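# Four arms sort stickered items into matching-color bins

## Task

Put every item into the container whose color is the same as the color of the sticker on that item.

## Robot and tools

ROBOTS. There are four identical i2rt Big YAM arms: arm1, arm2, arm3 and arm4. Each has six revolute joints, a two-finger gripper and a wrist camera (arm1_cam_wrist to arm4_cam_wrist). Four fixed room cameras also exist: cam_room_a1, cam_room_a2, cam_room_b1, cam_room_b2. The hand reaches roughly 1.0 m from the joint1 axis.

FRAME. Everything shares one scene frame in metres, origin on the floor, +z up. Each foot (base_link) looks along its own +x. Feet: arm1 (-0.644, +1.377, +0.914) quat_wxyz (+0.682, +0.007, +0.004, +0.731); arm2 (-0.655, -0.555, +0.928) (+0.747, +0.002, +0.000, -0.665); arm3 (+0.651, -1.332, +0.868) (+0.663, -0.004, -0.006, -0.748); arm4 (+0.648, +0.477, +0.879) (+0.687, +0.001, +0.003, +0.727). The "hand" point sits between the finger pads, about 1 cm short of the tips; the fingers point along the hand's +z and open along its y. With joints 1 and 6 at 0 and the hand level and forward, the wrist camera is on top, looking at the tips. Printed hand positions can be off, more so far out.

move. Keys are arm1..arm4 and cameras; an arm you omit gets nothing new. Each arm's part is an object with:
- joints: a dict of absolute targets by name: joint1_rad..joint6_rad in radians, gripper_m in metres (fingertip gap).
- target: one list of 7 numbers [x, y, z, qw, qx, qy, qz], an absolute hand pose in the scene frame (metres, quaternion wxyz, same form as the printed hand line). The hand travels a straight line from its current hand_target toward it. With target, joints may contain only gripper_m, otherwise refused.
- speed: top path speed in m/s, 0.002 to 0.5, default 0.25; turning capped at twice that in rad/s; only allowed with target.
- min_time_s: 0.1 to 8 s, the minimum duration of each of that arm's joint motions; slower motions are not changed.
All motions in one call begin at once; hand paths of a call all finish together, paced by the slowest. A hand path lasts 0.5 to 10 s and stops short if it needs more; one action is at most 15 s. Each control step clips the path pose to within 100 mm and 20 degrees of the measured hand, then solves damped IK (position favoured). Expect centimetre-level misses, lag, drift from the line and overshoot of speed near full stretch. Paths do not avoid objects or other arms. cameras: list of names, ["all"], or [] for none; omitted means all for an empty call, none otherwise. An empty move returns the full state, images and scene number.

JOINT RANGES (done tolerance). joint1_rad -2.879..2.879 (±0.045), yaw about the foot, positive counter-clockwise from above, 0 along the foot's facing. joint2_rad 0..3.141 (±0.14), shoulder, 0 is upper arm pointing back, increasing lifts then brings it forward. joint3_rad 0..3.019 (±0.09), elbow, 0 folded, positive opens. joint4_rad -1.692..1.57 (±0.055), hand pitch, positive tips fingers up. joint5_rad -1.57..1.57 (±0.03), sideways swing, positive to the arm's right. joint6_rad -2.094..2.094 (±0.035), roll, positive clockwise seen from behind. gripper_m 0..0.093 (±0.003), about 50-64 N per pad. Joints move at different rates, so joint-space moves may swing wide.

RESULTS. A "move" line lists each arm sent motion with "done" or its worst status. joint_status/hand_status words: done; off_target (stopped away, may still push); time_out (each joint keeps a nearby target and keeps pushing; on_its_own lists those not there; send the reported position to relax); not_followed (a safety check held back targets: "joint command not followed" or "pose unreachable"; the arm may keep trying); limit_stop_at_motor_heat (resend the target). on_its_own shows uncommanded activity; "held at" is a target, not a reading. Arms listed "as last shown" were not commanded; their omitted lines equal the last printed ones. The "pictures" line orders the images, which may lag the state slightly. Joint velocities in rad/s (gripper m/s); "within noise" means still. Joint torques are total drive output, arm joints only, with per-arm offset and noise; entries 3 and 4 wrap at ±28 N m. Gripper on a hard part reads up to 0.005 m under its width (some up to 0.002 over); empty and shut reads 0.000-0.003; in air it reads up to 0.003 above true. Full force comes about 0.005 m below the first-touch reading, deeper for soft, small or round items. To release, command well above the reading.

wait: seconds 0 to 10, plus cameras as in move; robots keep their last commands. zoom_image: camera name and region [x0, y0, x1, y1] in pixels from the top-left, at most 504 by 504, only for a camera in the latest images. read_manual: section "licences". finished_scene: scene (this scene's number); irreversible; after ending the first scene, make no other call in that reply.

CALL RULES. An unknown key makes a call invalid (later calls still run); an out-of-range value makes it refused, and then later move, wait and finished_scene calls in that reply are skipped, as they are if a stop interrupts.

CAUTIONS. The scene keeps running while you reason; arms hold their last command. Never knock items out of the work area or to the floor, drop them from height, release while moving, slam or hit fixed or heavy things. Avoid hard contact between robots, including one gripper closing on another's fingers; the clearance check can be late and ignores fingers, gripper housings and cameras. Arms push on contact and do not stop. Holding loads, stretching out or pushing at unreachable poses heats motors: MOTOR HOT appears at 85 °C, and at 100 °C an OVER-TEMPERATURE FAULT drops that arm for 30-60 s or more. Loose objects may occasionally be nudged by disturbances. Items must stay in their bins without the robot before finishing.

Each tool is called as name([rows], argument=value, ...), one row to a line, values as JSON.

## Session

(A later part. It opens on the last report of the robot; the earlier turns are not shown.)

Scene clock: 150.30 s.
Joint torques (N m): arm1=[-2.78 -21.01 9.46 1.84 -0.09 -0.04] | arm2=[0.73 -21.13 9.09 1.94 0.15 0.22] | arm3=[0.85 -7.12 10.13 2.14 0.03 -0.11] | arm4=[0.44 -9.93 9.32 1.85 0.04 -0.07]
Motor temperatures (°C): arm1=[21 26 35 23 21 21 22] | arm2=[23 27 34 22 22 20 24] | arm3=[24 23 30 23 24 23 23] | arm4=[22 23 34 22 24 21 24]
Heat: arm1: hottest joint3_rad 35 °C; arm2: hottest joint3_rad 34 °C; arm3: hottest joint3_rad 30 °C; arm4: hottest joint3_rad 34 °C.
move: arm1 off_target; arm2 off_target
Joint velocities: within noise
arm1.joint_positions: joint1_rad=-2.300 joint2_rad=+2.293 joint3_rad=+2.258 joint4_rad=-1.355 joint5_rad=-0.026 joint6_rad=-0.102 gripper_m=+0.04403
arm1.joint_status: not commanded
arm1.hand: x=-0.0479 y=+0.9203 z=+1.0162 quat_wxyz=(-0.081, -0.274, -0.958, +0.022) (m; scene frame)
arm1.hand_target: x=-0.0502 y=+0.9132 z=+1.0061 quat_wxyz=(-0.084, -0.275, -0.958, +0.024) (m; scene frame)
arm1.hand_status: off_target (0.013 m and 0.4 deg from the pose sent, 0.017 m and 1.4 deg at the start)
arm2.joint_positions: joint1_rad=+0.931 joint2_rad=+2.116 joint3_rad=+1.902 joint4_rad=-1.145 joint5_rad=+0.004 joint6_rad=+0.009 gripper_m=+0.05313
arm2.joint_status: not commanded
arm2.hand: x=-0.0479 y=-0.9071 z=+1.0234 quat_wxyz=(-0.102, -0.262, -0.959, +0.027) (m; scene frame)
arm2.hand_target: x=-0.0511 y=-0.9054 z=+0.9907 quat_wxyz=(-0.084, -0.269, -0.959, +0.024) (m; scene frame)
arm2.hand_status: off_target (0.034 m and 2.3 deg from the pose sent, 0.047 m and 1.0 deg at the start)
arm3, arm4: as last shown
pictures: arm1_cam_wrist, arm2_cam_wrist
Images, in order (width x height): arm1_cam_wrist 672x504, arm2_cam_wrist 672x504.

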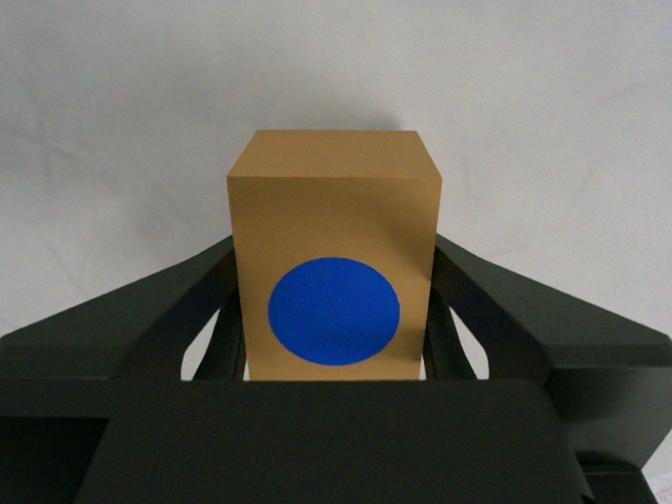

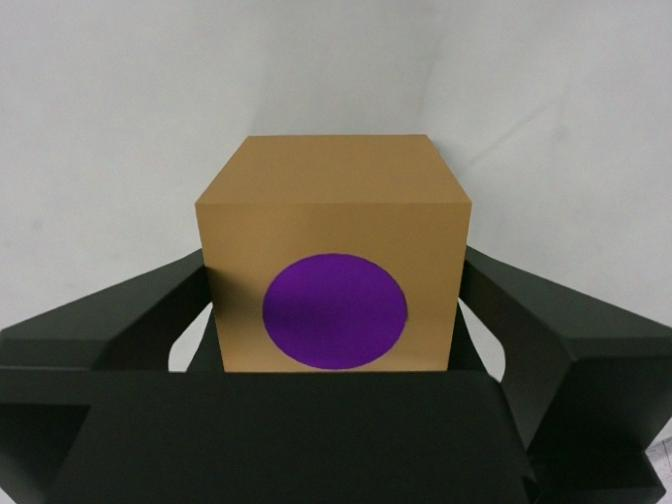

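move(arm1={"joints":{"gripper_m":0.085}}, arm2={"joints":{"gripper_m":0.09}})

move(arm1={"target":[-0.37,1.10,1.06,0.0838,0.2746,0.9576,-0.0240],"speed":0.25}, arm2={"target":[-0.37,-0.725,1.06,0.0839,0.2687,0.9593,-0.0235],"speed":0.25}, cameras=["arm1_cam_wrist","arm2_cam_wrist","arm3_cam_wrist","arm4_cam_wrist"])

Scene clock: 158.40 s.
Joint torques (N m): arm1=[-2.49 -21.6 11 1.25 -0.08 -0.02] | arm2=[0.91 -21.3 9.47 1.81 0.15 0.2] | arm3=[0.85 -7.24 10.11 2.11 0.04 -0.11] | arm4=[0.79 -9.52 9.25 1.65 0.04 -0.09]
Motor temperatures (°C): arm1=[21 27 35 23 21 21 22] | arm2=[23 27 33 22 22 20 24] | arm3=[24 23 30 23 24 23 23] | arm4=[22 23 34 22 24 21 24]
Heat: arm1: hottest joint3_rad 35 °C; arm2: hottest joint3_rad 33 °C; arm3: hottest joint3_rad 30 °C; arm4: hottest joint3_rad 34 °C.
move: arm1 done; arm2 done
Joint velocities: within noise
arm1.joint_positions: joint1_rad=-2.300 joint2_rad=+2.293 joint3_rad=+2.241 joint4_rad=-1.343 joint5_rad=-0.026 joint6_rad=-0.102 gripper_m=+0.08496
arm1.joint_status: all done
arm1.hand: x=-0.0492 y=+0.9212 z=+1.0096 quat_wxyz=(-0.079, -0.274, -0.958, +0.021) (m; scene frame)
arm1.hand_target: x=-0.0501 y=+0.9131 z=+1.0062 quat_wxyz=(-0.084, -0.275, -0.958, +0.024) (m; scene frame)
arm1.hand_status: not commanded
arm2.joint_positions: joint1_rad=+0.931 joint2_rad=+2.119 joint3_rad=+1.897 joint4_rad=-1.142 joint5_rad=+0.004 joint6_rad=+0.010 gripper_m=+0.08992
arm2.joint_status: all done
arm2.hand: x=-0.0488 y=-0.9066 z=+1.0198 quat_wxyz=(-0.100, -0.262, -0.959, +0.027) (m; scene frame)
arm2.hand_target: x=-0.0511 y=-0.9053 z=+0.9907 quat_wxyz=(-0.084, -0.269, -0.959, +0.024) (m; scene frame)
arm2.hand_status: not commanded
arm3.joint_positions: joint1_rad=-1.990 joint2_rad=+1.066 joint3_rad=+0.864 joint4_rad=-0.566 joint5_rad=-0.001 joint6_rad=+0.006 gripper_m=+0.09400
arm3.joint_status: not commanded
arm3.hand: x=+0.2643 y=-1.0965 z=+1.1095 quat_wxyz=(+0.097, -0.888, +0.250, +0.374) (m; scene frame)
arm3.hand_target: x=+0.2612 y=-1.0905 z=+1.1124 quat_wxyz=(+0.101, -0.885, +0.250, +0.380) (m; scene frame)
arm3.hand_status: not commanded
arm4: as last shown
pictures: none

Scene clock: 160.60 s.
Joint torques (N m): arm1=[-2.78 -6.48 10.35 0.32 -0.07 -0.02] | arm2=[0.03 -7.82 9.55 0.62 -0.09 0.14] | arm3=[0.73 -7.24 10.1 2.13 0.03 -0.11] | arm4=[0.5 -9.58 9.2 1.91 0.07 -0.07]
Motor temperatures (°C): arm1=[21 27 35 23 21 21 22] | arm2=[23 27 33 22 22 20 24] | arm3=[24 23 30 23 24 23 23] | arm4=[22 23 34 22 24 21 24]
Heat: arm1: hottest joint3_rad 35 °C; arm2: hottest joint3_rad 33 °C; arm3: hottest joint3_rad 30 °C; arm4: hottest joint3_rad 34 °C.
move: arm1 done; arm2 done
Joint velocities: within noise
arm1.joint_positions: joint1_rad=-2.451 joint2_rad=+1.282 joint3_rad=+0.965 joint4_rad=-1.066 joint5_rad=-0.053 joint6_rad=-0.245 gripper_m=+0.08496
arm1.joint_status: not commanded
arm1.hand: x=-0.3680 y=+1.1012 z=+1.0593 quat_wxyz=(-0.086, -0.276, -0.957, +0.025) (m; scene frame)
arm1.hand_target: x=-0.3699 y=+1.1001 z=+1.0600 quat_wxyz=(-0.084, -0.275, -0.958, +0.024) (m; scene frame)
arm1.hand_status: done (0.002 m and 0.3 deg from the pose sent, 0.371 m and 0.7 deg at the start)
arm2.joint_positions: joint1_rad=+0.932 joint2_rad=+1.143 joint3_rad=+0.818 joint4_rad=-1.044 joint5_rad=+0.008 joint6_rad=+0.008 gripper_m=+0.08994
arm2.joint_status: not commanded
arm2.hand: x=-0.3631 y=-0.7259 z=+1.0666 quat_wxyz=(-0.097, -0.261, -0.960, +0.028) (m; scene frame)
arm2.hand_target: x=-0.3700 y=-0.7248 z=+1.0601 quat_wxyz=(-0.084, -0.269, -0.959, +0.023) (m; scene frame)
arm2.hand_status: done (0.010 m and 1.8 deg from the pose sent, 0.371 m and 2.0 deg at the start)
arm3, arm4: as last shown
pictures: arm1_cam_wrist, arm2_cam_wrist, arm3_cam_wrist, arm4_cam_wrist
Images, in order (width x height): arm1_cam_wrist 672x504, arm2_cam_wrist 672x504, arm3_cam_wrist 672x504, arm4_cam_wrist 672x504.

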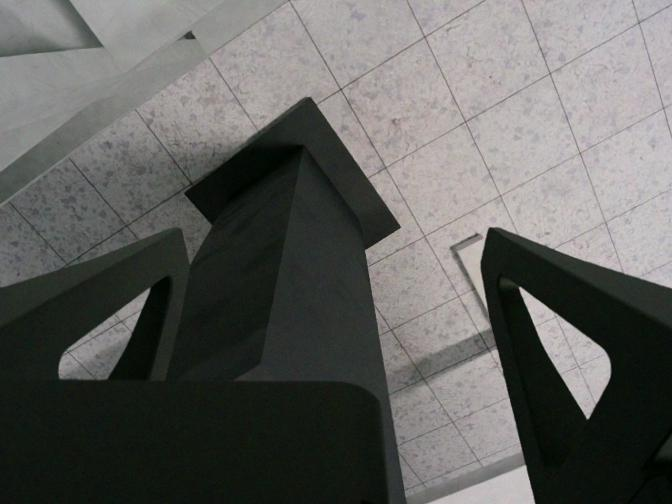

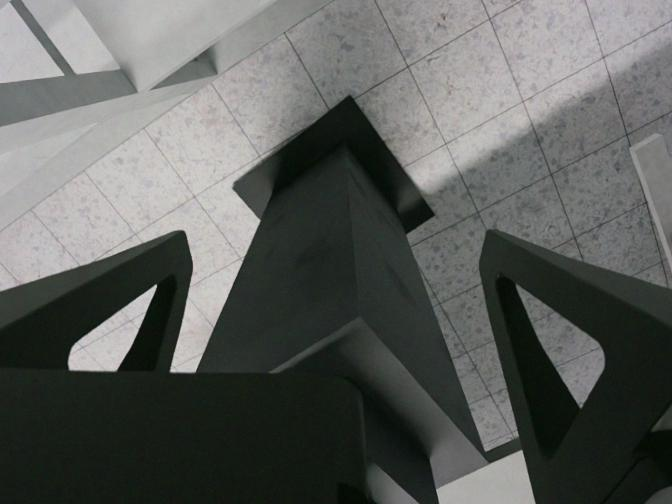

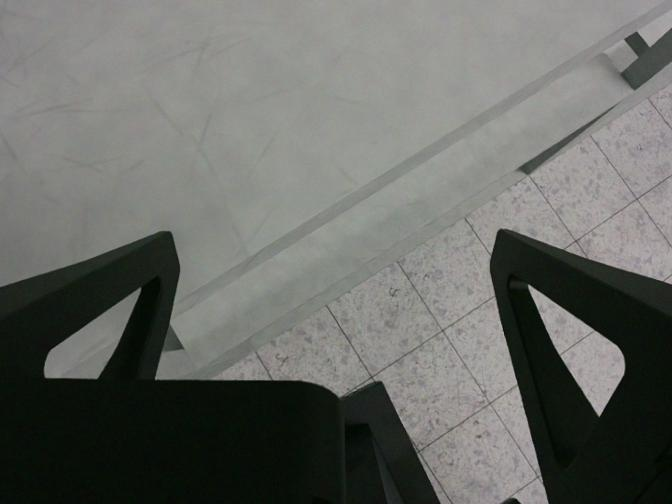

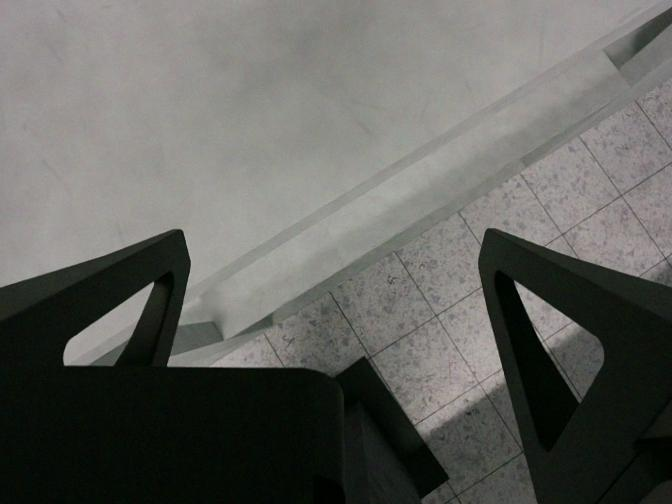

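move(arm3={"target":[0.055,-0.970,1.06,0.1140,-0.8727,0.2445,0.4070],"speed":0.2}, arm4={"target":[0.043,0.887,1.06,0.1165,-0.8712,0.2498,0.4062],"speed":0.2}, cameras=["arm3_cam_wrist","arm4_cam_wrist"])

Scene clock: 177.43 s.
Joint torques (N m): arm1=[-1.85 -6.89 10.58 0.5 -0.07 -0.03] | arm2=[0.09 -7.77 9.59 0.64 -0.09 0.13] | arm3=[1.55 -18.49 13.29 1.98 0.12 -0.13] | arm4=[0.56 -18.67 12.26 1.65 -0.08 -0.07]
Motor temperatures (°C): arm1=[21 26 34 23 21 21 22] | arm2=[23 27 32 22 22 20 23] | arm3=[24 24 31 23 24 23 23] | arm4=[22 23 34 22 24 21 24]
Heat: arm1: hottest joint3_rad 34 °C; arm2: hottest joint3_rad 32 °C; arm3: hottest joint3_rad 31 °C; arm4: hottest joint3_rad 34 °C.
move: arm3 off_target; arm4 off_target
Joint velocities: within noise
arm1, arm2: as last shown
arm1.joint_positions: joint1_rad=-2.451 joint2_rad=+1.282 joint3_rad=+0.965 joint4_rad=-1.066 joint5_rad=-0.053 joint6_rad=-0.246 gripper_m=+0.08496
arm3.joint_positions: joint1_rad=-1.990 joint2_rad=+1.716 joint3_rad=+1.300 joint4_rad=-0.332 joint5_rad=+0.011 joint6_rad=+0.005 gripper_m=+0.09400
arm3.joint_status: not commanded
arm3.hand: x=+0.0727 y=-0.9804 z=+1.0344 quat_wxyz=(+0.105, -0.883, +0.251, +0.382) (m; scene frame)
arm3.hand_target: x=+0.0566 y=-0.9710 z=+1.0604 quat_wxyz=(+0.114, -0.873, +0.245, +0.407) (m; scene frame)
arm3.hand_status: off_target (0.033 m and 3.3 deg from the pose sent, 0.249 m and 4.6 deg at the start)
arm4.joint_positions: joint1_rad=+0.921 joint2_rad=+1.812 joint3_rad=+1.403 joint4_rad=-0.338 joint5_rad=-0.024 joint6_rad=-0.017 gripper_m=+0.09399
arm4.joint_status: not commanded
arm4.hand: x=+0.0571 y=+0.8722 z=+1.0421 quat_wxyz=(-0.108, +0.879, -0.257, -0.387) (m; scene frame)
arm4.hand_target: x=+0.0445 y=+0.8862 z=+1.0601 quat_wxyz=(-0.117, +0.871, -0.250, -0.406) (m; scene frame)
arm4.hand_status: off_target (0.027 m and 2.7 deg from the pose sent, 0.284 m and 5.1 deg at the start)
pictures: arm3_cam_wrist, arm4_cam_wrist
Images, in order (width x height): arm3_cam_wrist 672x504, arm4_cam_wrist 672x504.

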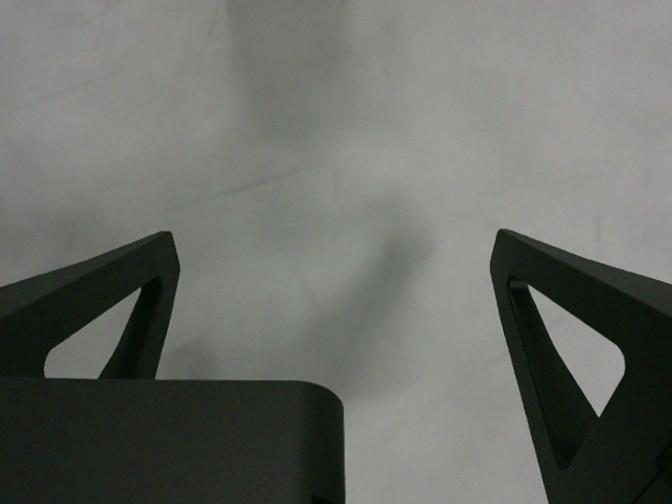

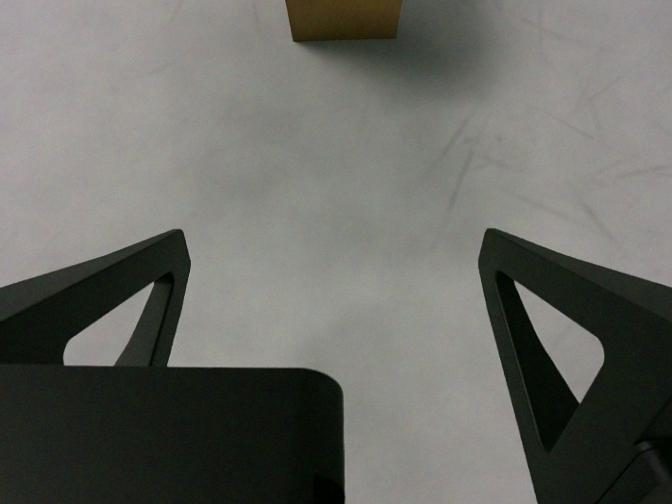

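move(arm3={"target":[0.09,-0.991,1.085,0.1246,-0.8541,0.2393,0.4446],"speed":0.15}, arm4={"target":[-0.0096,0.9221,1.030,0.1165,-0.8712,0.2498,0.4062],"speed":0.15}, cameras=["arm3_cam_wrist","arm4_cam_wrist"])

Scene clock: 193.73 s.
Joint torques (N m): arm1=[-2.96 -6.59 10.66 0.36 -0.08 -0.05] | arm2=[0.09 -7.77 9.57 0.64 -0.09 0.14] | arm3=[1.55 -17.49 8.54 2.29 0.11 -0.13] | arm4=[0.21 -21.66 12.36 0.99 -0.03 -0.07]
Motor temperatures (°C): arm1=[21 26 34 23 21 21 22] | arm2=[23 26 31 22 22 20 23] | arm3=[24 24 31 23 24 23 23] | arm4=[22 24 39 22 24 21 24]
Heat: arm1: hottest joint3_rad 34 °C; arm2: hottest joint3_rad 31 °C; arm3: hottest joint3_rad 31 °C; arm4: hottest joint3_rad 39 °C.
move: arm3 done; arm4 off_target
Joint velocities: within noise
arm1, arm2: as last shown
arm3.joint_positions: joint1_rad=-1.990 joint2_rad=+1.593 joint3_rad=+1.208 joint4_rad=-0.231 joint5_rad=+0.011 joint6_rad=+0.004 gripper_m=+0.09400
arm3.joint_status: not commanded
arm3.hand: x=+0.0904 y=-0.9903 z=+1.0829 quat_wxyz=(+0.121, -0.856, +0.244, +0.440) (m; scene frame)
arm3.hand_target: x=+0.0900 y=-0.9910 z=+1.0851 quat_wxyz=(+0.125, -0.854, +0.239, +0.445) (m; scene frame)
arm3.hand_status: done (0.002 m and 0.9 deg from the pose sent, 0.055 m and 8.3 deg at the start)
arm4.joint_positions: joint1_rad=+0.921 joint2_rad=+1.995 joint3_rad=+1.603 joint4_rad=-0.338 joint5_rad=-0.024 joint6_rad=-0.020 gripper_m=+0.09399
arm4.joint_status: not commanded
arm4.hand: x=+0.0018 y=+0.9093 z=+1.0170 quat_wxyz=(-0.111, +0.876, -0.254, -0.394) (m; scene frame)
arm4.hand_target: x=-0.0086 y=+0.9214 z=+1.0301 quat_wxyz=(-0.117, +0.871, -0.250, -0.406) (m; scene frame)
arm4.hand_status: off_target (0.022 m and 1.7 deg from the pose sent, 0.084 m and 2.7 deg at the start)
pictures: arm3_cam_wrist, arm4_cam_wrist
Images, in order (width x height): arm3_cam_wrist 672x504, arm4_cam_wrist 672x504.

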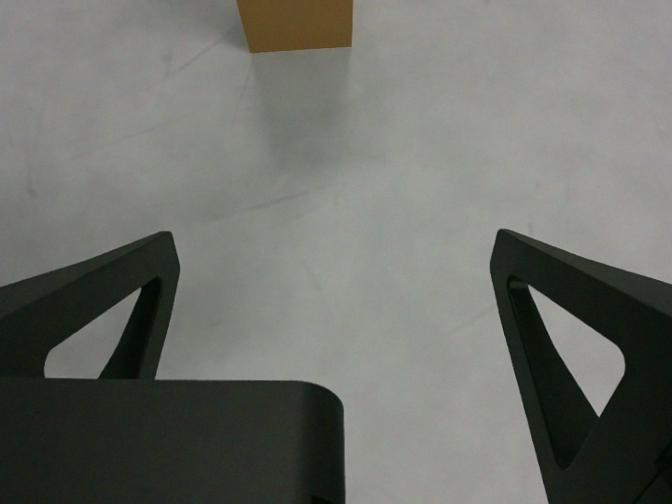

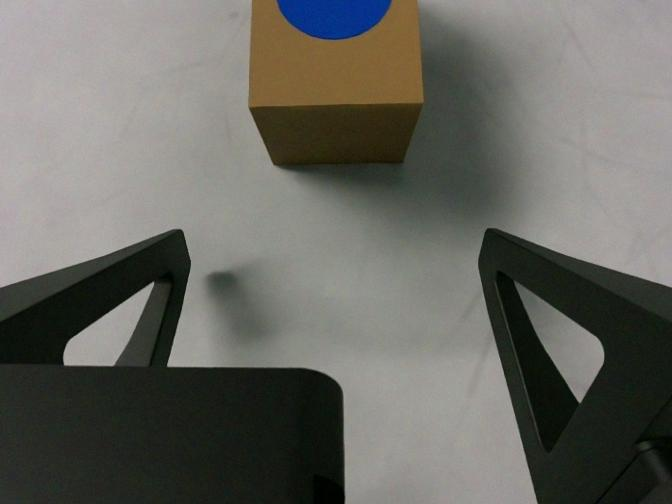

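move(arm3={"target":[-0.026,-0.941,1.043,0.0965,-0.8824,0.2070,0.4115],"speed":0.15}, arm4={"target":[-0.0682,0.9563,1.030,0.1165,-0.8712,0.2498,0.4062],"speed":0.12}, cameras=["arm3_cam_wrist","arm4_cam_wrist"])

Scene clock: 209.23 s.
Joint torques (N m): arm1=[-1.96 -7 10.58 0.54 -0.09 -0.05] | arm2=[0.03 -7.82 9.58 0.66 -0.09 0.14] | arm3=[2.14 -22.18 13.48 1.16 -0.1 -0.12] | arm4=[0.91 -23.47 13.04 0.85 0.14 -0.01]
Motor temperatures (°C): arm1=[21 25 34 23 21 21 21] | arm2=[23 26 31 22 22 20 23] | arm3=[24 25 31 23 24 23 23] | arm4=[22 26 37 22 24 21 24]
Heat: arm1: hottest joint3_rad 34 °C; arm2: hottest joint3_rad 31 °C; arm3: hottest joint3_rad 31 °C; arm4: hottest joint3_rad 37 °C.
move: arm3 off_target; arm4 off_target
Joint velocities: within noise
arm1, arm2: as last shown
arm3.joint_positions: joint1_rad=-1.990 joint2_rad=+1.938 joint3_rad=+1.581 joint4_rad=-0.370 joint5_rad=-0.044 joint6_rad=-0.046 gripper_m=+0.09400
arm3.joint_status: not commanded
arm3.hand: x=-0.0086 y=-0.9429 z=+1.0230 quat_wxyz=(+0.093, -0.887, +0.217, +0.396) (m; scene frame)
arm3.hand_target: x=-0.0248 y=-0.9418 z=+1.0434 quat_wxyz=(+0.097, -0.882, +0.207, +0.412) (m; scene frame)
arm3.hand_status: off_target (0.027 m and 2.2 deg from the pose sent, 0.133 m and 6.7 deg at the start)
arm4.joint_positions: joint1_rad=+0.921 joint2_rad=+2.169 joint3_rad=+1.910 joint4_rad=-0.456 joint5_rad=-0.024 joint6_rad=-0.020 gripper_m=+0.09399
arm4.joint_status: not commanded
arm4.hand: x=-0.0565 y=+0.9487 z=+1.0260 quat_wxyz=(-0.113, +0.873, -0.253, -0.401) (m; scene frame)
arm4.hand_target: x=-0.0674 y=+0.9556 z=+1.0300 quat_wxyz=(-0.117, +0.871, -0.250, -0.407) (m; scene frame)
arm4.hand_status: off_target (0.015 m and 0.9 deg from the pose sent, 0.085 m and 1.7 deg at the start)
pictures: arm3_cam_wrist, arm4_cam_wrist
Images, in order (width x height): arm3_cam_wrist 672x504, arm4_cam_wrist 672x504.

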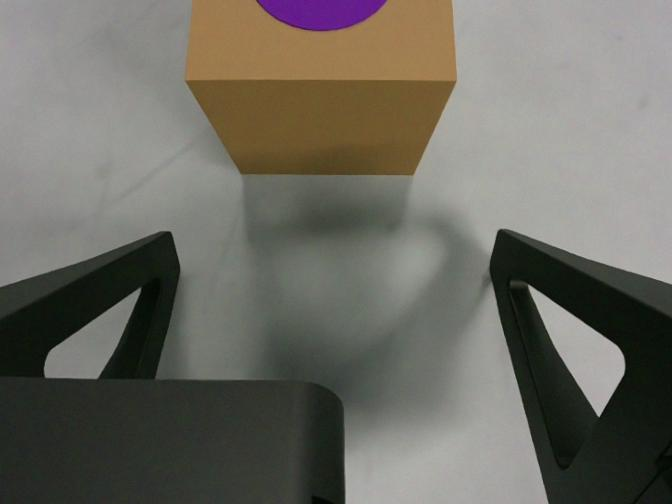

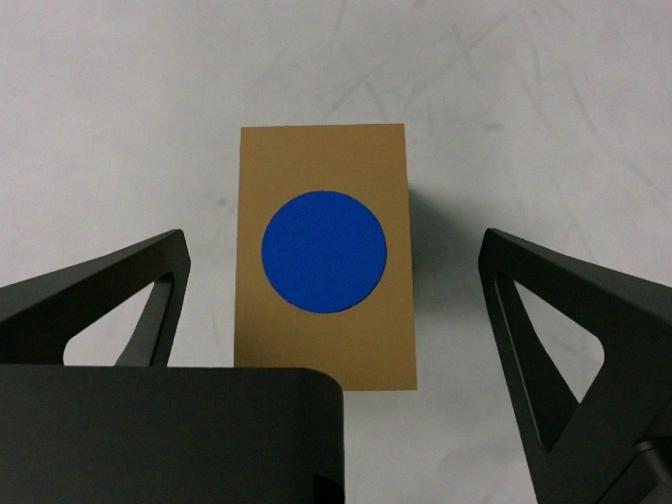

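move(arm3={"target":[-0.0795,-0.9113,1.040,0.0965,-0.8824,0.2070,0.4115],"speed":0.12}, arm4={"target":[-0.069,0.953,1.014,0.1165,-0.8712,0.2498,0.4062],"speed":0.12}, cameras=["arm3_cam_wrist","arm4_cam_wrist"])

Scene clock: 227.53 s.
Joint torques (N m): arm1=[-2.37 -6.53 10.62 0.5 -0.08 -0.01] | arm2=[0.15 -7.88 9.58 0.66 -0.09 0.13] | arm3=[2.32 -23.82 14.05 1.2 -0.09 -0.1] | arm4=[1.49 -23.36 11.17 1.88 0.2 0.01]
Motor temperatures (°C): arm1=[21 25 34 23 21 21 21] | arm2=[23 26 31 22 22 20 23] | arm3=[24 25 32 23 24 23 23] | arm4=[22 27 38 22 24 21 24]
Heat: arm1: hottest joint3_rad 34 °C; arm2: hottest joint3_rad 31 °C; arm3: hottest joint3_rad 32 °C; arm4: hottest joint3_rad 38 °C.
move: arm3 off_target; arm4 off_target
Joint velocities: within noise
arm1, arm2: as last shown
arm3.joint_positions: joint1_rad=-1.989 joint2_rad=+2.096 joint3_rad=+1.842 joint4_rad=-0.467 joint5_rad=-0.043 joint6_rad=-0.048 gripper_m=+0.09400
arm3.joint_status: not commanded
arm3.hand: x=-0.0620 y=-0.9111 z=+1.0257 quat_wxyz=(+0.095, -0.886, +0.216, +0.398) (m; scene frame)
arm3.hand_target: x=-0.0784 y=-0.9122 z=+1.0400 quat_wxyz=(+0.097, -0.882, +0.207, +0.412) (m; scene frame)
arm3.hand_status: off_target (0.023 m and 1.9 deg from the pose sent, 0.080 m and 2.2 deg at the start)
arm4.joint_positions: joint1_rad=+0.921 joint2_rad=+2.176 joint3_rad=+1.910 joint4_rad=-0.451 joint5_rad=-0.023 joint6_rad=-0.020 gripper_m=+0.09399
arm4.joint_status: not commanded
arm4.hand: x=-0.0572 y=+0.9493 z=+1.0214 quat_wxyz=(-0.113, +0.873, -0.254, -0.400) (m; scene frame)
arm4.hand_target: x=-0.0683 y=+0.9523 z=+1.0139 quat_wxyz=(-0.116, +0.871, -0.250, -0.406) (m; scene frame)
arm4.hand_status: off_target (0.014 m and 1.0 deg from the pose sent, 0.018 m and 0.9 deg at the start)
pictures: arm3_cam_wrist, arm4_cam_wrist
Images, in order (width x height): arm3_cam_wrist 672x504, arm4_cam_wrist 672x504.

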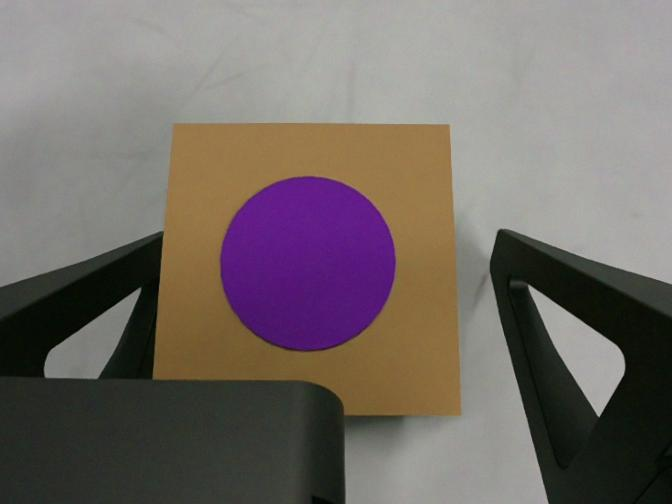

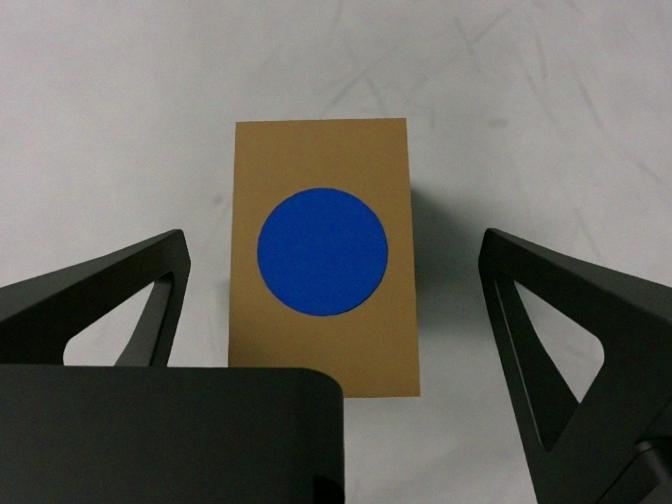

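move(arm3={"target":[-0.0828,-0.9212,1.032,0.0965,-0.8824,0.2070,0.4115],"speed":0.1}, arm4={"joints":{"gripper_m":0.035}}, cameras=["arm3_cam_wrist","arm4_cam_wrist"])

Scene clock: 235.20 s.
Joint torques (N m): arm1=[-2.67 -6.42 10.81 0.35 -0.08 -0.09] | arm2=[0.03 -7.77 9.55 0.66 -0.09 0.13] | arm3=[2.26 -23.82 12.4 1.99 0.1 0] | arm4=[1.26 -23.18 11.08 1.87 0.15 0]
Motor temperatures (°C): arm1=[21 25 34 23 21 21 21] | arm2=[23 26 31 22 22 20 23] | arm3=[24 25 33 23 24 23 23] | arm4=[22 26 38 22 24 21 24]
Heat: arm1: hottest joint3_rad 34 °C; arm2: hottest joint3_rad 31 °C; arm3: hottest joint3_rad 33 °C; arm4: hottest joint3_rad 38 °C.
move: arm3 off_target; arm4 off_target
Joint velocities: within noise
arm1, arm2: as last shown
arm3.joint_positions: joint1_rad=-1.976 joint2_rad=+2.096 joint3_rad=+1.842 joint4_rad=-0.467 joint5_rad=-0.036 joint6_rad=-0.048 gripper_m=+0.09400
arm3.joint_status: not commanded
arm3.hand: x=-0.0668 y=-0.9194 z=+1.0258 quat_wxyz=(+0.095, -0.888, +0.211, +0.398) (m; scene frame)
arm3.hand_target: x=-0.0820 y=-0.9217 z=+1.0320 quat_wxyz=(+0.096, -0.882, +0.207, +0.411) (m; scene frame)
arm3.hand_status: off_target (0.017 m and 1.7 deg from the pose sent, 0.024 m and 1.9 deg at the start)
arm4.joint_positions: joint1_rad=+0.921 joint2_rad=+2.176 joint3_rad=+1.910 joint4_rad=-0.450 joint5_rad=-0.022 joint6_rad=-0.020 gripper_m=+0.04449
arm4.joint_status: gripper_m off_target (ended at +0.04451, target +0.03500)
arm4.hand: x=-0.0572 y=+0.9496 z=+1.0215 quat_wxyz=(-0.114, +0.873, -0.254, -0.400) (m; scene frame)
arm4.hand_target: x=-0.0683 y=+0.9524 z=+1.0140 quat_wxyz=(-0.116, +0.871, -0.250, -0.406) (m; scene frame)
arm4.hand_status: not commanded
pictures: arm3_cam_wrist, arm4_cam_wrist
Images, in order (width x height): arm3_cam_wrist 672x504, arm4_cam_wrist 672x504.

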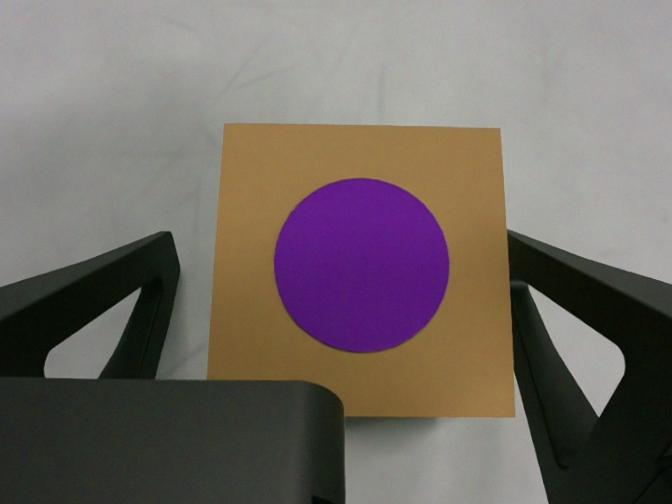

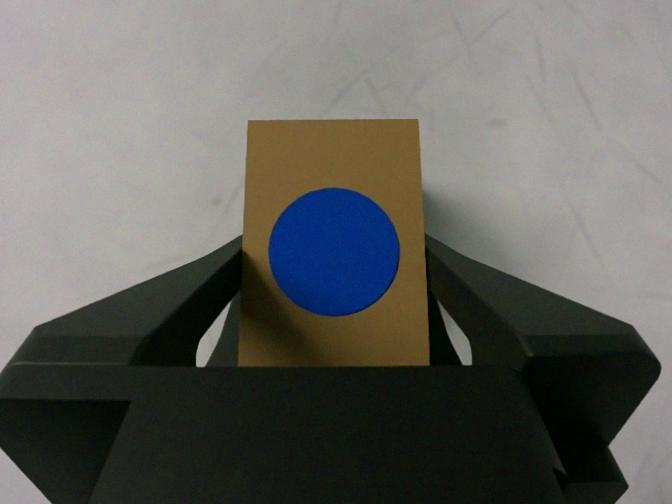

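move(arm3={"joints":{"gripper_m":0.044}}, arm4={"target":[0.26,0.745,1.13,0.1165,-0.8712,0.2498,0.4062],"speed":0.2}, cameras=["arm3_cam_wrist","arm4_cam_wrist"])

Scene clock: 244.27 s.
Joint torques (N m): arm1=[-1.96 -6.77 10.62 0.44 -0.07 -0.02] | arm2=[0.09 -7.71 9.58 0.65 -0.09 0.13] | arm3=[2.43 -23.71 12.44 2.06 0.04 -0.01] | arm4=[-0.03 -8.47 9.54 0.95 -0.06 -0.11]
Motor temperatures (°C): arm1=[21 25 34 23 21 21 21] | arm2=[23 26 31 22 22 20 23] | arm3=[24 25 33 23 24 23 23] | arm4=[22 26 38 22 24 21 25]
Heat: arm1: hottest joint3_rad 34 °C; arm2: hottest joint3_rad 31 °C; arm3: hottest joint3_rad 33 °C; arm4: hottest joint3_rad 38 °C.
move: arm3 off_target; arm4 done
Joint velocities: within noise
arm1, arm2: as last shown
arm3.joint_positions: joint1_rad=-1.976 joint2_rad=+2.096 joint3_rad=+1.842 joint4_rad=-0.467 joint5_rad=-0.035 joint6_rad=-0.048 gripper_m=+0.05327
arm3.joint_status: gripper_m off_target (ended at +0.05330, target +0.04400)
arm3.hand: x=-0.0667 y=-0.9192 z=+1.0258 quat_wxyz=(+0.095, -0.887, +0.212, +0.398) (m; scene frame)
arm3.hand_target: x=-0.0820 y=-0.9216 z=+1.0321 quat_wxyz=(+0.096, -0.882, +0.207, +0.412) (m; scene frame)
arm3.hand_status: not commanded
arm4.joint_positions: joint1_rad=+0.907 joint2_rad=+1.099 joint3_rad=+0.861 joint4_rad=-0.457 joint5_rad=-0.035 joint6_rad=-0.026 gripper_m=+0.04449
arm4.joint_status: not commanded
arm4.hand: x=+0.2583 y=+0.7426 z=+1.1297 quat_wxyz=(-0.115, +0.869, -0.253, -0.409) (m; scene frame)
arm4.hand_target: x=+0.2600 y=+0.7449 z=+1.1300 quat_wxyz=(-0.117, +0.871, -0.250, -0.406) (m; scene frame)
arm4.hand_status: done (0.003 m and 0.6 deg from the pose sent, 0.393 m and 0.9 deg at the start)
pictures: arm3_cam_wrist, arm4_cam_wrist
Images, in order (width x height): arm3_cam_wrist 672x504, arm4_cam_wrist 672x504.

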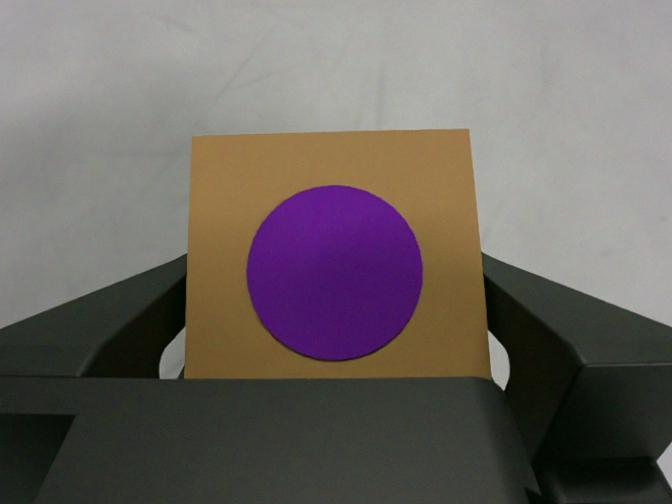

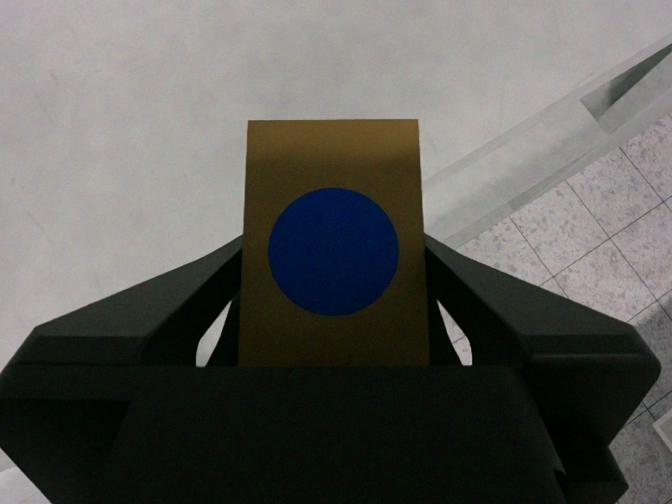

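move(arm3={"target":[0.26,-1.09,1.13,0.0965,-0.8824,0.2070,0.4115],"speed":0.2}, arm4={"joints":{"joint1_rad":-1.90,"joint2_rad":1.457,"joint3_rad":0.69,"joint4_rad":0.042,"joint5_rad":0,"joint6_rad":0},"min_time_s":3.5}, cameras=["arm3_cam_wrist","arm4_cam_wrist"])

Scene clock: 256.23 s.
Joint torques (N m): arm1=[-2.73 -6.89 10.76 0.36 -0.12 -0.08] | arm2=[0.09 -7.82 9.57 0.64 -0.09 0.14] | arm3=[0.44 -7.53 9.43 1.39 -0.13 -0.14] | arm4=[1.44 -10.34 7.17 1.95 0.13 0.15]
Motor temperatures (°C): arm1=[21 25 34 23 21 21 21] | arm2=[23 25 31 22 22 20 23] | arm3=[24 25 33 23 24 23 24] | arm4=[22 25 38 22 24 21 25]
Heat: arm1: hottest joint3_rad 34 °C; arm2: hottest joint3_rad 31 °C; arm3: hottest joint3_rad 33 °C; arm4: hottest joint3_rad 38 °C.
move: arm3 done; arm4 done
Joint velocities: within noise
arm1, arm2: as last shown
arm3.joint_positions: joint1_rad=-2.013 joint2_rad=+1.044 joint3_rad=+0.870 joint4_rad=-0.512 joint5_rad=-0.079 joint6_rad=-0.075 gripper_m=+0.05327
arm3.joint_status: not commanded
arm3.hand: x=+0.2564 y=-1.0948 z=+1.1329 quat_wxyz=(+0.094, -0.881, +0.205, +0.416) (m; scene frame)
arm3.hand_target: x=+0.2601 y=-1.0901 z=+1.1298 quat_wxyz=(+0.096, -0.882, +0.207, +0.411) (m; scene frame)
arm3.hand_status: done (0.007 m and 0.6 deg from the pose sent, 0.383 m and 1.7 deg at the start)
arm4.joint_positions: joint1_rad=-1.907 joint2_rad=+1.442 joint3_rad=+0.687 joint4_rad=+0.021 joint5_rad=-0.001 joint6_rad=-0.014 gripper_m=+0.04452
arm4.joint_status: all done
arm4.hand: x=+1.1317 y=+0.3386 z=+0.9641 quat_wxyz=(-0.400, -0.120, -0.907, +0.061) (m; scene frame)
arm4.hand_target: x=+1.1364 y=+0.3406 z=+0.9622 quat_wxyz=(-0.405, -0.123, -0.904, +0.058) (m; scene frame)
arm4.hand_status: not commanded
pictures: arm3_cam_wrist, arm4_cam_wrist
Images, in order (width x height): arm3_cam_wrist 672x504, arm4_cam_wrist 672x504.

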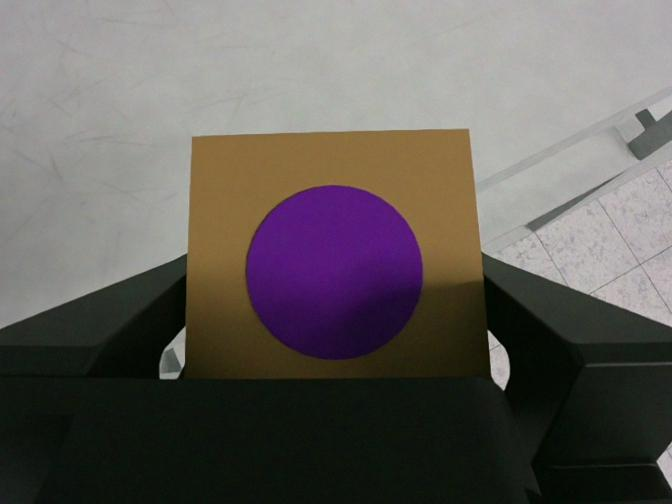

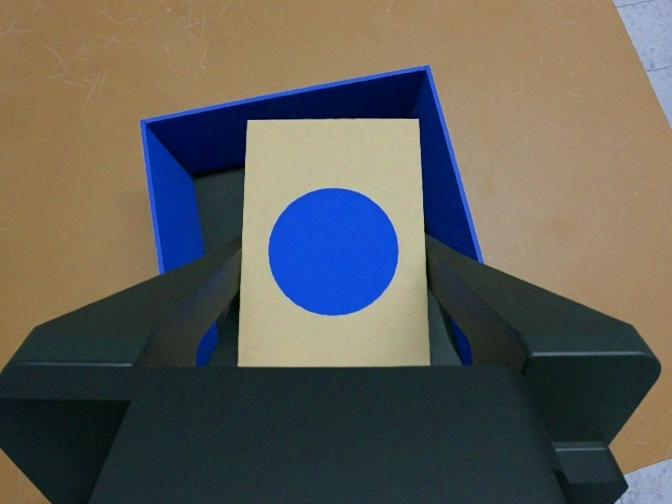

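move(arm3={"joints":{"joint1_rad":-1.99,"joint2_rad":0.94,"joint3_rad":0.86,"joint4_rad":-1.1,"joint5_rad":0,"joint6_rad":0},"min_time_s":1.3}, arm4={"target":[1.152,0.340,0.815,0.4064,0.0399,0.9127,-0.0177],"speed":0.15}, cameras=["arm4_cam_wrist"])

move(arm3={"joints":{"joint1_rad":-0.5},"min_time_s":2})

move(arm3={"joints":{"joint1_rad":1.794,"joint2_rad":1.501,"joint3_rad":0.80,"joint4_rad":-0.01},"min_time_s":3}, cameras=["arm3_cam_wrist","arm4_cam_wrist"])

Scene clock: 275.03 s.
Joint torques (N m): arm1=[-2.26 -6.65 10.7 0.42 -0.11 -0.05] | arm2=[0.09 -7.82 9.57 0.66 -0.09 0.13] | arm3=[2.43 -6.53 8.76 0.5 0.11 0.03] | arm4=[0.03 -14.33 5.42 1.77 -0.12 -0.1]
Motor temperatures (°C): arm1=[21 25 34 23 21 21 21] | arm2=[23 25 31 22 22 20 23] | arm3=[24 25 33 23 24 23 24] | arm4=[22 25 36 22 24 21 26]
Heat: arm1: hottest joint3_rad 34 °C; arm2: hottest joint3_rad 31 °C; arm3: hottest joint3_rad 33 °C; arm4: hottest joint3_rad 36 °C.
move: arm3 done; arm4 off_target
Joint velocities: within noise
arm1.joint_positions: joint1_rad=-2.451 joint2_rad=+1.282 joint3_rad=+0.965 joint4_rad=-1.066 joint5_rad=-0.053 joint6_rad=-0.246 gripper_m=+0.08496
arm1.joint_status: not commanded
arm1.hand: x=-0.3680 y=+1.1012 z=+1.0593 quat_wxyz=(-0.086, -0.276, -0.957, +0.025) (m; scene frame)
arm1.hand_target: x=-0.3699 y=+1.1001 z=+1.0600 quat_wxyz=(-0.084, -0.275, -0.958, +0.024) (m; scene frame)
arm1.hand_status: not commanded
arm2.joint_positions: joint1_rad=+0.932 joint2_rad=+1.143 joint3_rad=+0.818 joint4_rad=-1.044 joint5_rad=+0.008 joint6_rad=+0.008 gripper_m=+0.08994
arm2.joint_status: not commanded
arm2.hand: x=-0.3631 y=-0.7259 z=+1.0666 quat_wxyz=(-0.097, -0.261, -0.960, +0.028) (m; scene frame)
arm2.hand_target: x=-0.3700 y=-0.7248 z=+1.0601 quat_wxyz=(-0.084, -0.269, -0.959, +0.023) (m; scene frame)
arm2.hand_status: not commanded
arm3.joint_positions: joint1_rad=-2.005 joint2_rad=+0.950 joint3_rad=+0.865 joint4_rad=-1.094 joint5_rad=-0.003 joint6_rad=-0.008 gripper_m=+0.05327
arm3.joint_status: all done
arm3.hand: x=+0.3685 y=-1.1538 z=+1.0811 quat_wxyz=(+0.046, -0.945, +0.266, +0.185) (m; scene frame)
arm3.hand_target: x=+0.3691 y=-1.1594 z=+1.0815 quat_wxyz=(+0.045, -0.946, +0.263, +0.185) (m; scene frame)
arm3.hand_status: not commanded
arm4.joint_positions: joint1_rad=-1.944 joint2_rad=+1.910 joint3_rad=+0.658 joint4_rad=+0.466 joint5_rad=-0.173 joint6_rad=-0.141 gripper_m=+0.04452
arm4.joint_status: not commanded
arm4.hand: x=+1.1366 y=+0.3478 z=+0.8060 quat_wxyz=(-0.387, -0.047, -0.921, +0.010) (m; scene frame)
arm4.hand_target: x=+1.1515 y=+0.3400 z=+0.8155 quat_wxyz=(-0.406, -0.040, -0.913, +0.018) (m; scene frame)
arm4.hand_status: off_target (0.020 m and 2.6 deg from the pose sent, 0.150 m and 10.5 deg at the start)
pictures: arm4_cam_wrist
Images, in order (width x height): arm4_cam_wrist 672x504.

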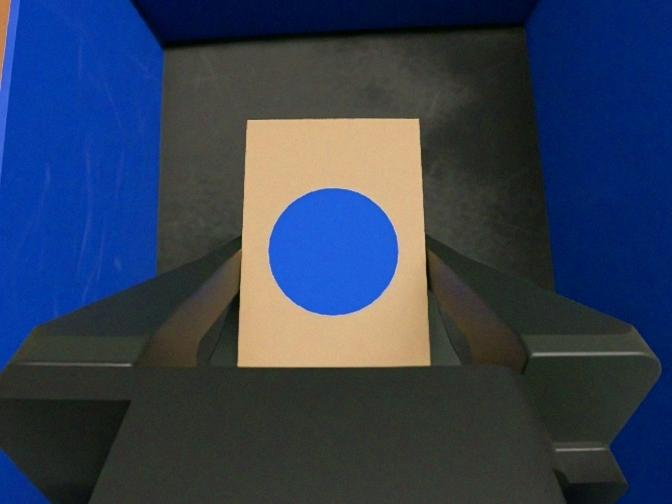

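Scene clock: 277.37 s.
Joint torques (N m): arm1=[-2.55 -6.53 10.61 0.4 -0.04 -0.07] | arm2=[0.03 -7.71 9.57 0.66 -0.09 0.14] | arm3=[1.79 -6.36 8.8 0.55 0.05 0.02] | arm4=[0.56 -13.68 5.34 1.77 -0.16 -0.1]
Motor temperatures (°C): arm1=[21 25 34 23 21 21 21] | arm2=[23 25 31 22 22 20 23] | arm3=[24 25 33 23 24 23 24] | arm4=[22 25 36 22 24 21 26]
Heat: arm1: hottest joint3_rad 34 °C; arm2: hottest joint3_rad 31 °C; arm3: hottest joint3_rad 33 °C; arm4: hottest joint3_rad 36 °C.
move: arm3 done
Joint velocities: within noise
arm1, arm2, arm4: as last shown
arm3.joint_positions: joint1_rad=-0.507 joint2_rad=+0.950 joint3_rad=+0.865 joint4_rad=-1.094 joint5_rad=-0.001 joint6_rad=-0.007 gripper_m=+0.05321
arm3.joint_status: all done
arm3.hand: x=+0.4554 y=-1.5972 z=+1.0873 quat_wxyz=(-0.094, -0.872, -0.447, +0.176) (m; scene frame)
arm3.hand_target: x=+0.4592 y=-1.5956 z=+1.0876 quat_wxyz=(-0.095, -0.872, -0.447, +0.175) (m; scene frame)
arm3.hand_status: not commanded
arm4.joint_positions: joint1_rad=-1.944 joint2_rad=+1.910 joint3_rad=+0.658 joint4_rad=+0.466 joint5_rad=-0.173 joint6_rad=-0.142 gripper_m=+0.04452
pictures: none

Scene clock: 280.87 s.
Joint torques (N m): arm1=[-2.43 -6.77 10.54 0.36 -0.13 -0.07] | arm2=[-0.09 -7.77 9.58 0.61 -0.08 0.13] | arm3=[0.91 -12.69 7.51 2.35 0.07 0.01] | arm4=[0.32 -14.1 5.37 1.81 -0.14 -0.11]
Motor temperatures (°C): arm1=[21 25 34 23 21 21 21] | arm2=[23 25 31 22 22 20 23] | arm3=[24 25 32 23 24 23 24] | arm4=[22 25 36 22 24 21 26]
Heat: arm1: hottest joint3_rad 34 °C; arm2: hottest joint3_rad 31 °C; arm3: hottest joint3_rad 32 °C; arm4: hottest joint3_rad 36 °C.
move: arm3 done
Joint velocities: within noise
arm1, arm2, arm4: as last shown
arm3.joint_positions: joint1_rad=+1.796 joint2_rad=+1.496 joint3_rad=+0.803 joint4_rad=-0.030 joint5_rad=-0.001 joint6_rad=-0.006 gripper_m=+0.05308
arm3.joint_status: all done
arm3.hand: x=+1.1889 y=-1.2740 z=+0.9721 quat_wxyz=(-0.411, +0.053, -0.910, -0.014) (m; scene frame)
arm3.hand_target: x=+1.1911 y=-1.2751 z=+0.9721 quat_wxyz=(-0.416, +0.049, -0.908, -0.015) (m; scene frame)
arm3.hand_status: not commanded
pictures: arm3_cam_wrist, arm4_cam_wrist
Images, in order (width x height): arm3_cam_wrist 672x504, arm4_cam_wrist 672x504.

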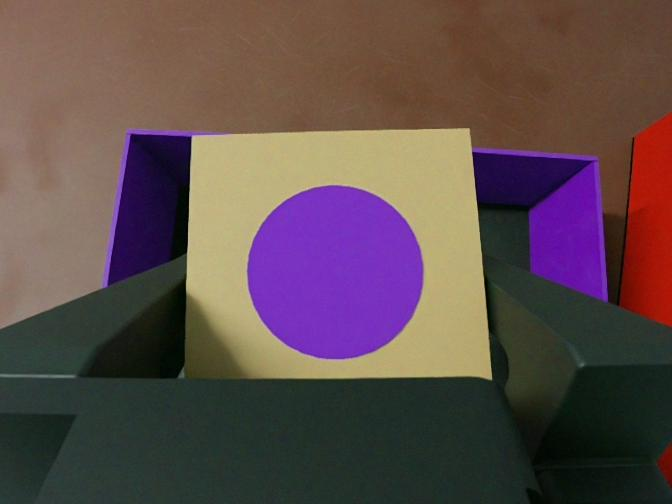

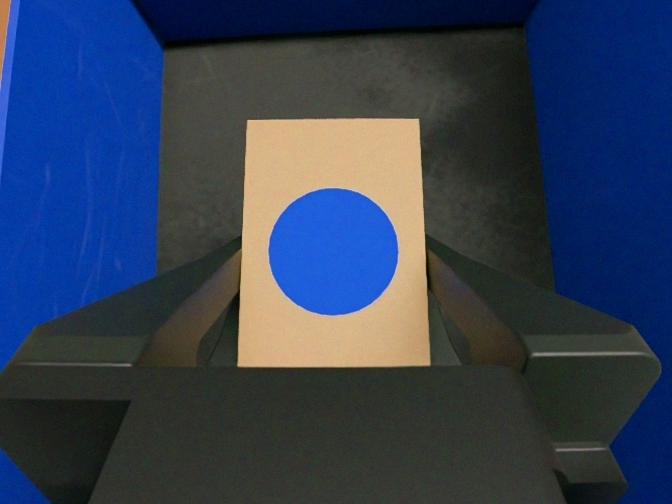

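move(arm3={"target":[1.248,-1.284,0.85,0.3746,-0.0162,0.9270,0.0065],"speed":0.15}, arm4={"target":[1.167,0.338,0.753,0.4064,0.0399,0.9127,-0.0177],"speed":0.12}, cameras=["arm3_cam_wrist","arm4_cam_wrist"])

Scene clock: 298.37 s.
Joint torques (N m): arm1=[-1.96 -6.77 10.76 0.34 -0.06 -0.04] | arm2=[0.15 -7.82 9.55 0.64 -0.09 0.14] | arm3=[-0.09 -16.91 9.01 2.03 0.16 0.03] | arm4=[0.67 -14.51 4.12 2 0.05 -0.05]
Motor temperatures (°C): arm1=[21 25 34 23 21 21 21] | arm2=[23 25 31 22 22 20 23] | arm3=[24 25 31 23 24 23 24] | arm4=[22 24 34 22 24 21 26]
Heat: arm1: hottest joint3_rad 34 °C; arm2: hottest joint3_rad 31 °C; arm3: hottest joint3_rad 31 °C; arm4: hottest joint3_rad 34 °C.
move: arm3 off_target; arm4 off_target
Joint velocities: within noise
arm1, arm2: as last shown
arm3.joint_positions: joint1_rad=+1.795 joint2_rad=+1.879 joint3_rad=+0.897 joint4_rad=+0.122 joint5_rad=+0.025 joint6_rad=+0.040 gripper_m=+0.05309
arm3.joint_status: not commanded
arm3.hand: x=+1.2237 y=-1.2772 z=+0.8325 quat_wxyz=(-0.348, +0.028, -0.937, -0.007) (m; scene frame)
arm3.hand_target: x=+1.2466 y=-1.2842 z=+0.8506 quat_wxyz=(-0.374, +0.016, -0.927, -0.006) (m; scene frame)
arm3.hand_status: off_target (0.031 m and 3.5 deg from the pose sent, 0.136 m and 6.3 deg at the start)
arm4.joint_positions: joint1_rad=-1.944 joint2_rad=+2.111 joint3_rad=+0.736 joint4_rad=+0.606 joint5_rad=-0.173 joint6_rad=-0.142 gripper_m=+0.04452
arm4.joint_status: not commanded
arm4.hand: x=+1.1559 y=+0.3412 z=+0.7520 quat_wxyz=(-0.395, -0.046, -0.918, +0.012) (m; scene frame)
arm4.hand_target: x=+1.1667 y=+0.3380 z=+0.7532 quat_wxyz=(-0.406, -0.040, -0.913, +0.018) (m; scene frame)
arm4.hand_status: off_target (0.012 m and 1.7 deg from the pose sent, 0.062 m and 2.6 deg at the start)
pictures: arm3_cam_wrist, arm4_cam_wrist
Images, in order (width x height): arm3_cam_wrist 672x504, arm4_cam_wrist 672x504.

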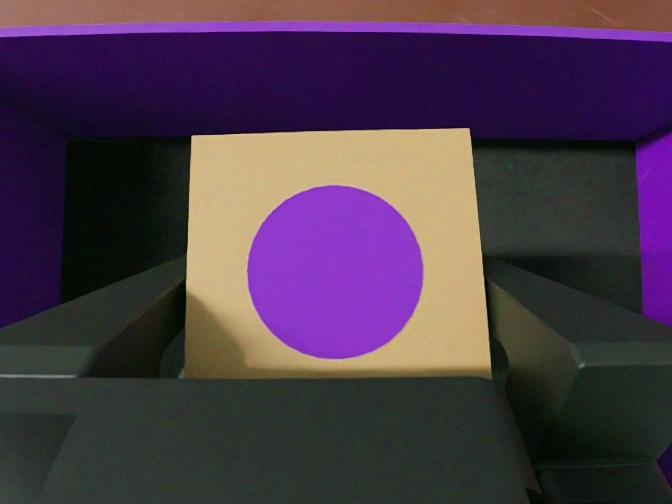

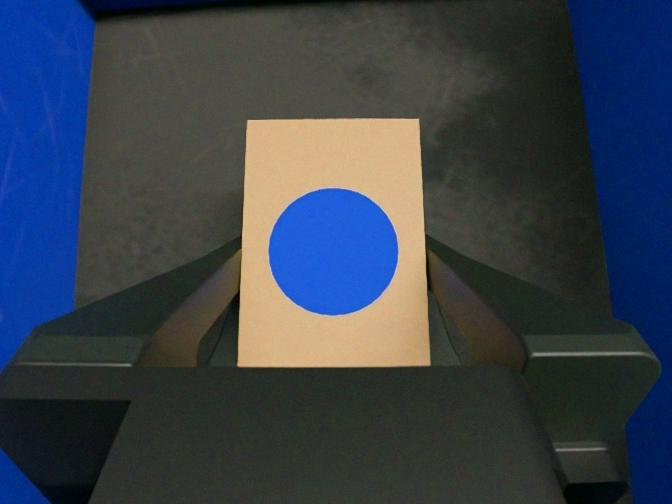

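move(arm3={"target":[1.262,-1.285,0.768,0.3746,-0.0162,0.9270,0.0065],"speed":0.12}, arm4={"target":[1.167,0.338,0.738,0.4064,0.0399,0.9127,-0.0177],"speed":0.06}, cameras=["arm3_cam_wrist","arm4_cam_wrist"])

Scene clock: 305.10 s.
Joint torques (N m): arm1=[-2.43 -6.3 10.65 0.46 -0.12 -0.08] | arm2=[0.09 -7.94 9.57 0.65 -0.09 0.15] | arm3=[-0.15 -18.2 7.34 2.09 0.1 0.01] | arm4=[0.67 -13.8 3.75 1.65 0.09 -0.05]
Motor temperatures (°C): arm1=[21 25 34 23 21 21 21] | arm2=[23 25 31 22 22 20 23] | arm3=[24 25 31 23 24 23 24] | arm4=[22 24 33 22 24 21 26]
Heat: arm1: hottest joint3_rad 34 °C; arm2: hottest joint3_rad 31 °C; arm3: hottest joint3_rad 31 °C; arm4: hottest joint3_rad 33 °C.
move: arm3 off_target; arm4 done
Joint velocities: within noise
arm1, arm2: as last shown
arm3.joint_positions: joint1_rad=+1.793 joint2_rad=+2.098 joint3_rad=+0.952 joint4_rad=+0.294 joint5_rad=+0.025 joint6_rad=+0.040 gripper_m=+0.05309
arm3.joint_status: not commanded
arm3.hand: x=+1.2403 y=-1.2778 z=+0.7565 quat_wxyz=(-0.352, +0.027, -0.936, -0.007) (m; scene frame)
arm3.hand_target: x=+1.2611 y=-1.2853 z=+0.7688 quat_wxyz=(-0.375, +0.016, -0.927, -0.006) (m; scene frame)
arm3.hand_status: off_target (0.026 m and 3.0 deg from the pose sent, 0.076 m and 3.5 deg at the start)
arm4.joint_positions: joint1_rad=-1.944 joint2_rad=+2.147 joint3_rad=+0.752 joint4_rad=+0.646 joint5_rad=-0.173 joint6_rad=-0.142 gripper_m=+0.04452
arm4.joint_status: not commanded
arm4.hand: x=+1.1619 y=+0.3392 z=+0.7452 quat_wxyz=(-0.404, -0.045, -0.914, +0.015) (m; scene frame)
arm4.hand_target: x=+1.1668 y=+0.3379 z=+0.7383 quat_wxyz=(-0.406, -0.040, -0.913, +0.018) (m; scene frame)
arm4.hand_status: done (0.009 m and 0.7 deg from the pose sent, 0.018 m and 1.7 deg at the start)
pictures: arm3_cam_wrist, arm4_cam_wrist
Images, in order (width x height): arm3_cam_wrist 672x504, arm4_cam_wrist 672x504.

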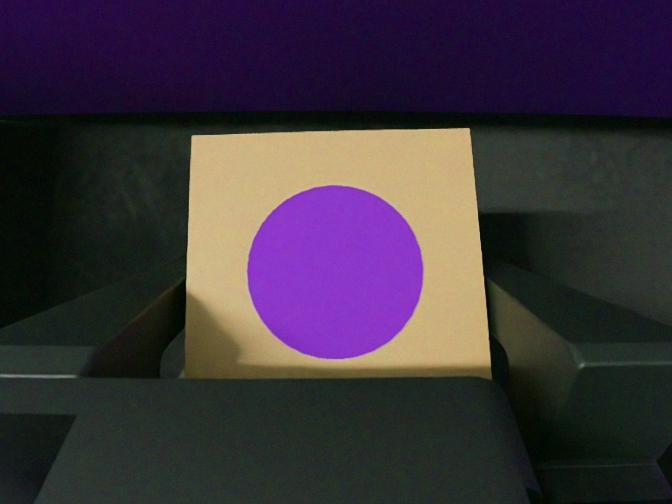

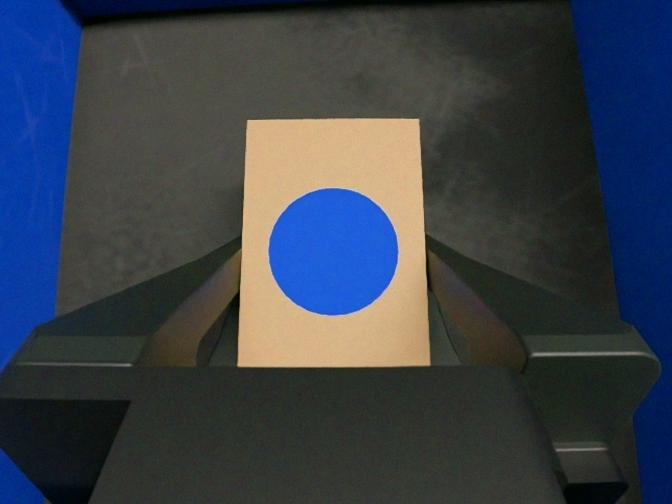

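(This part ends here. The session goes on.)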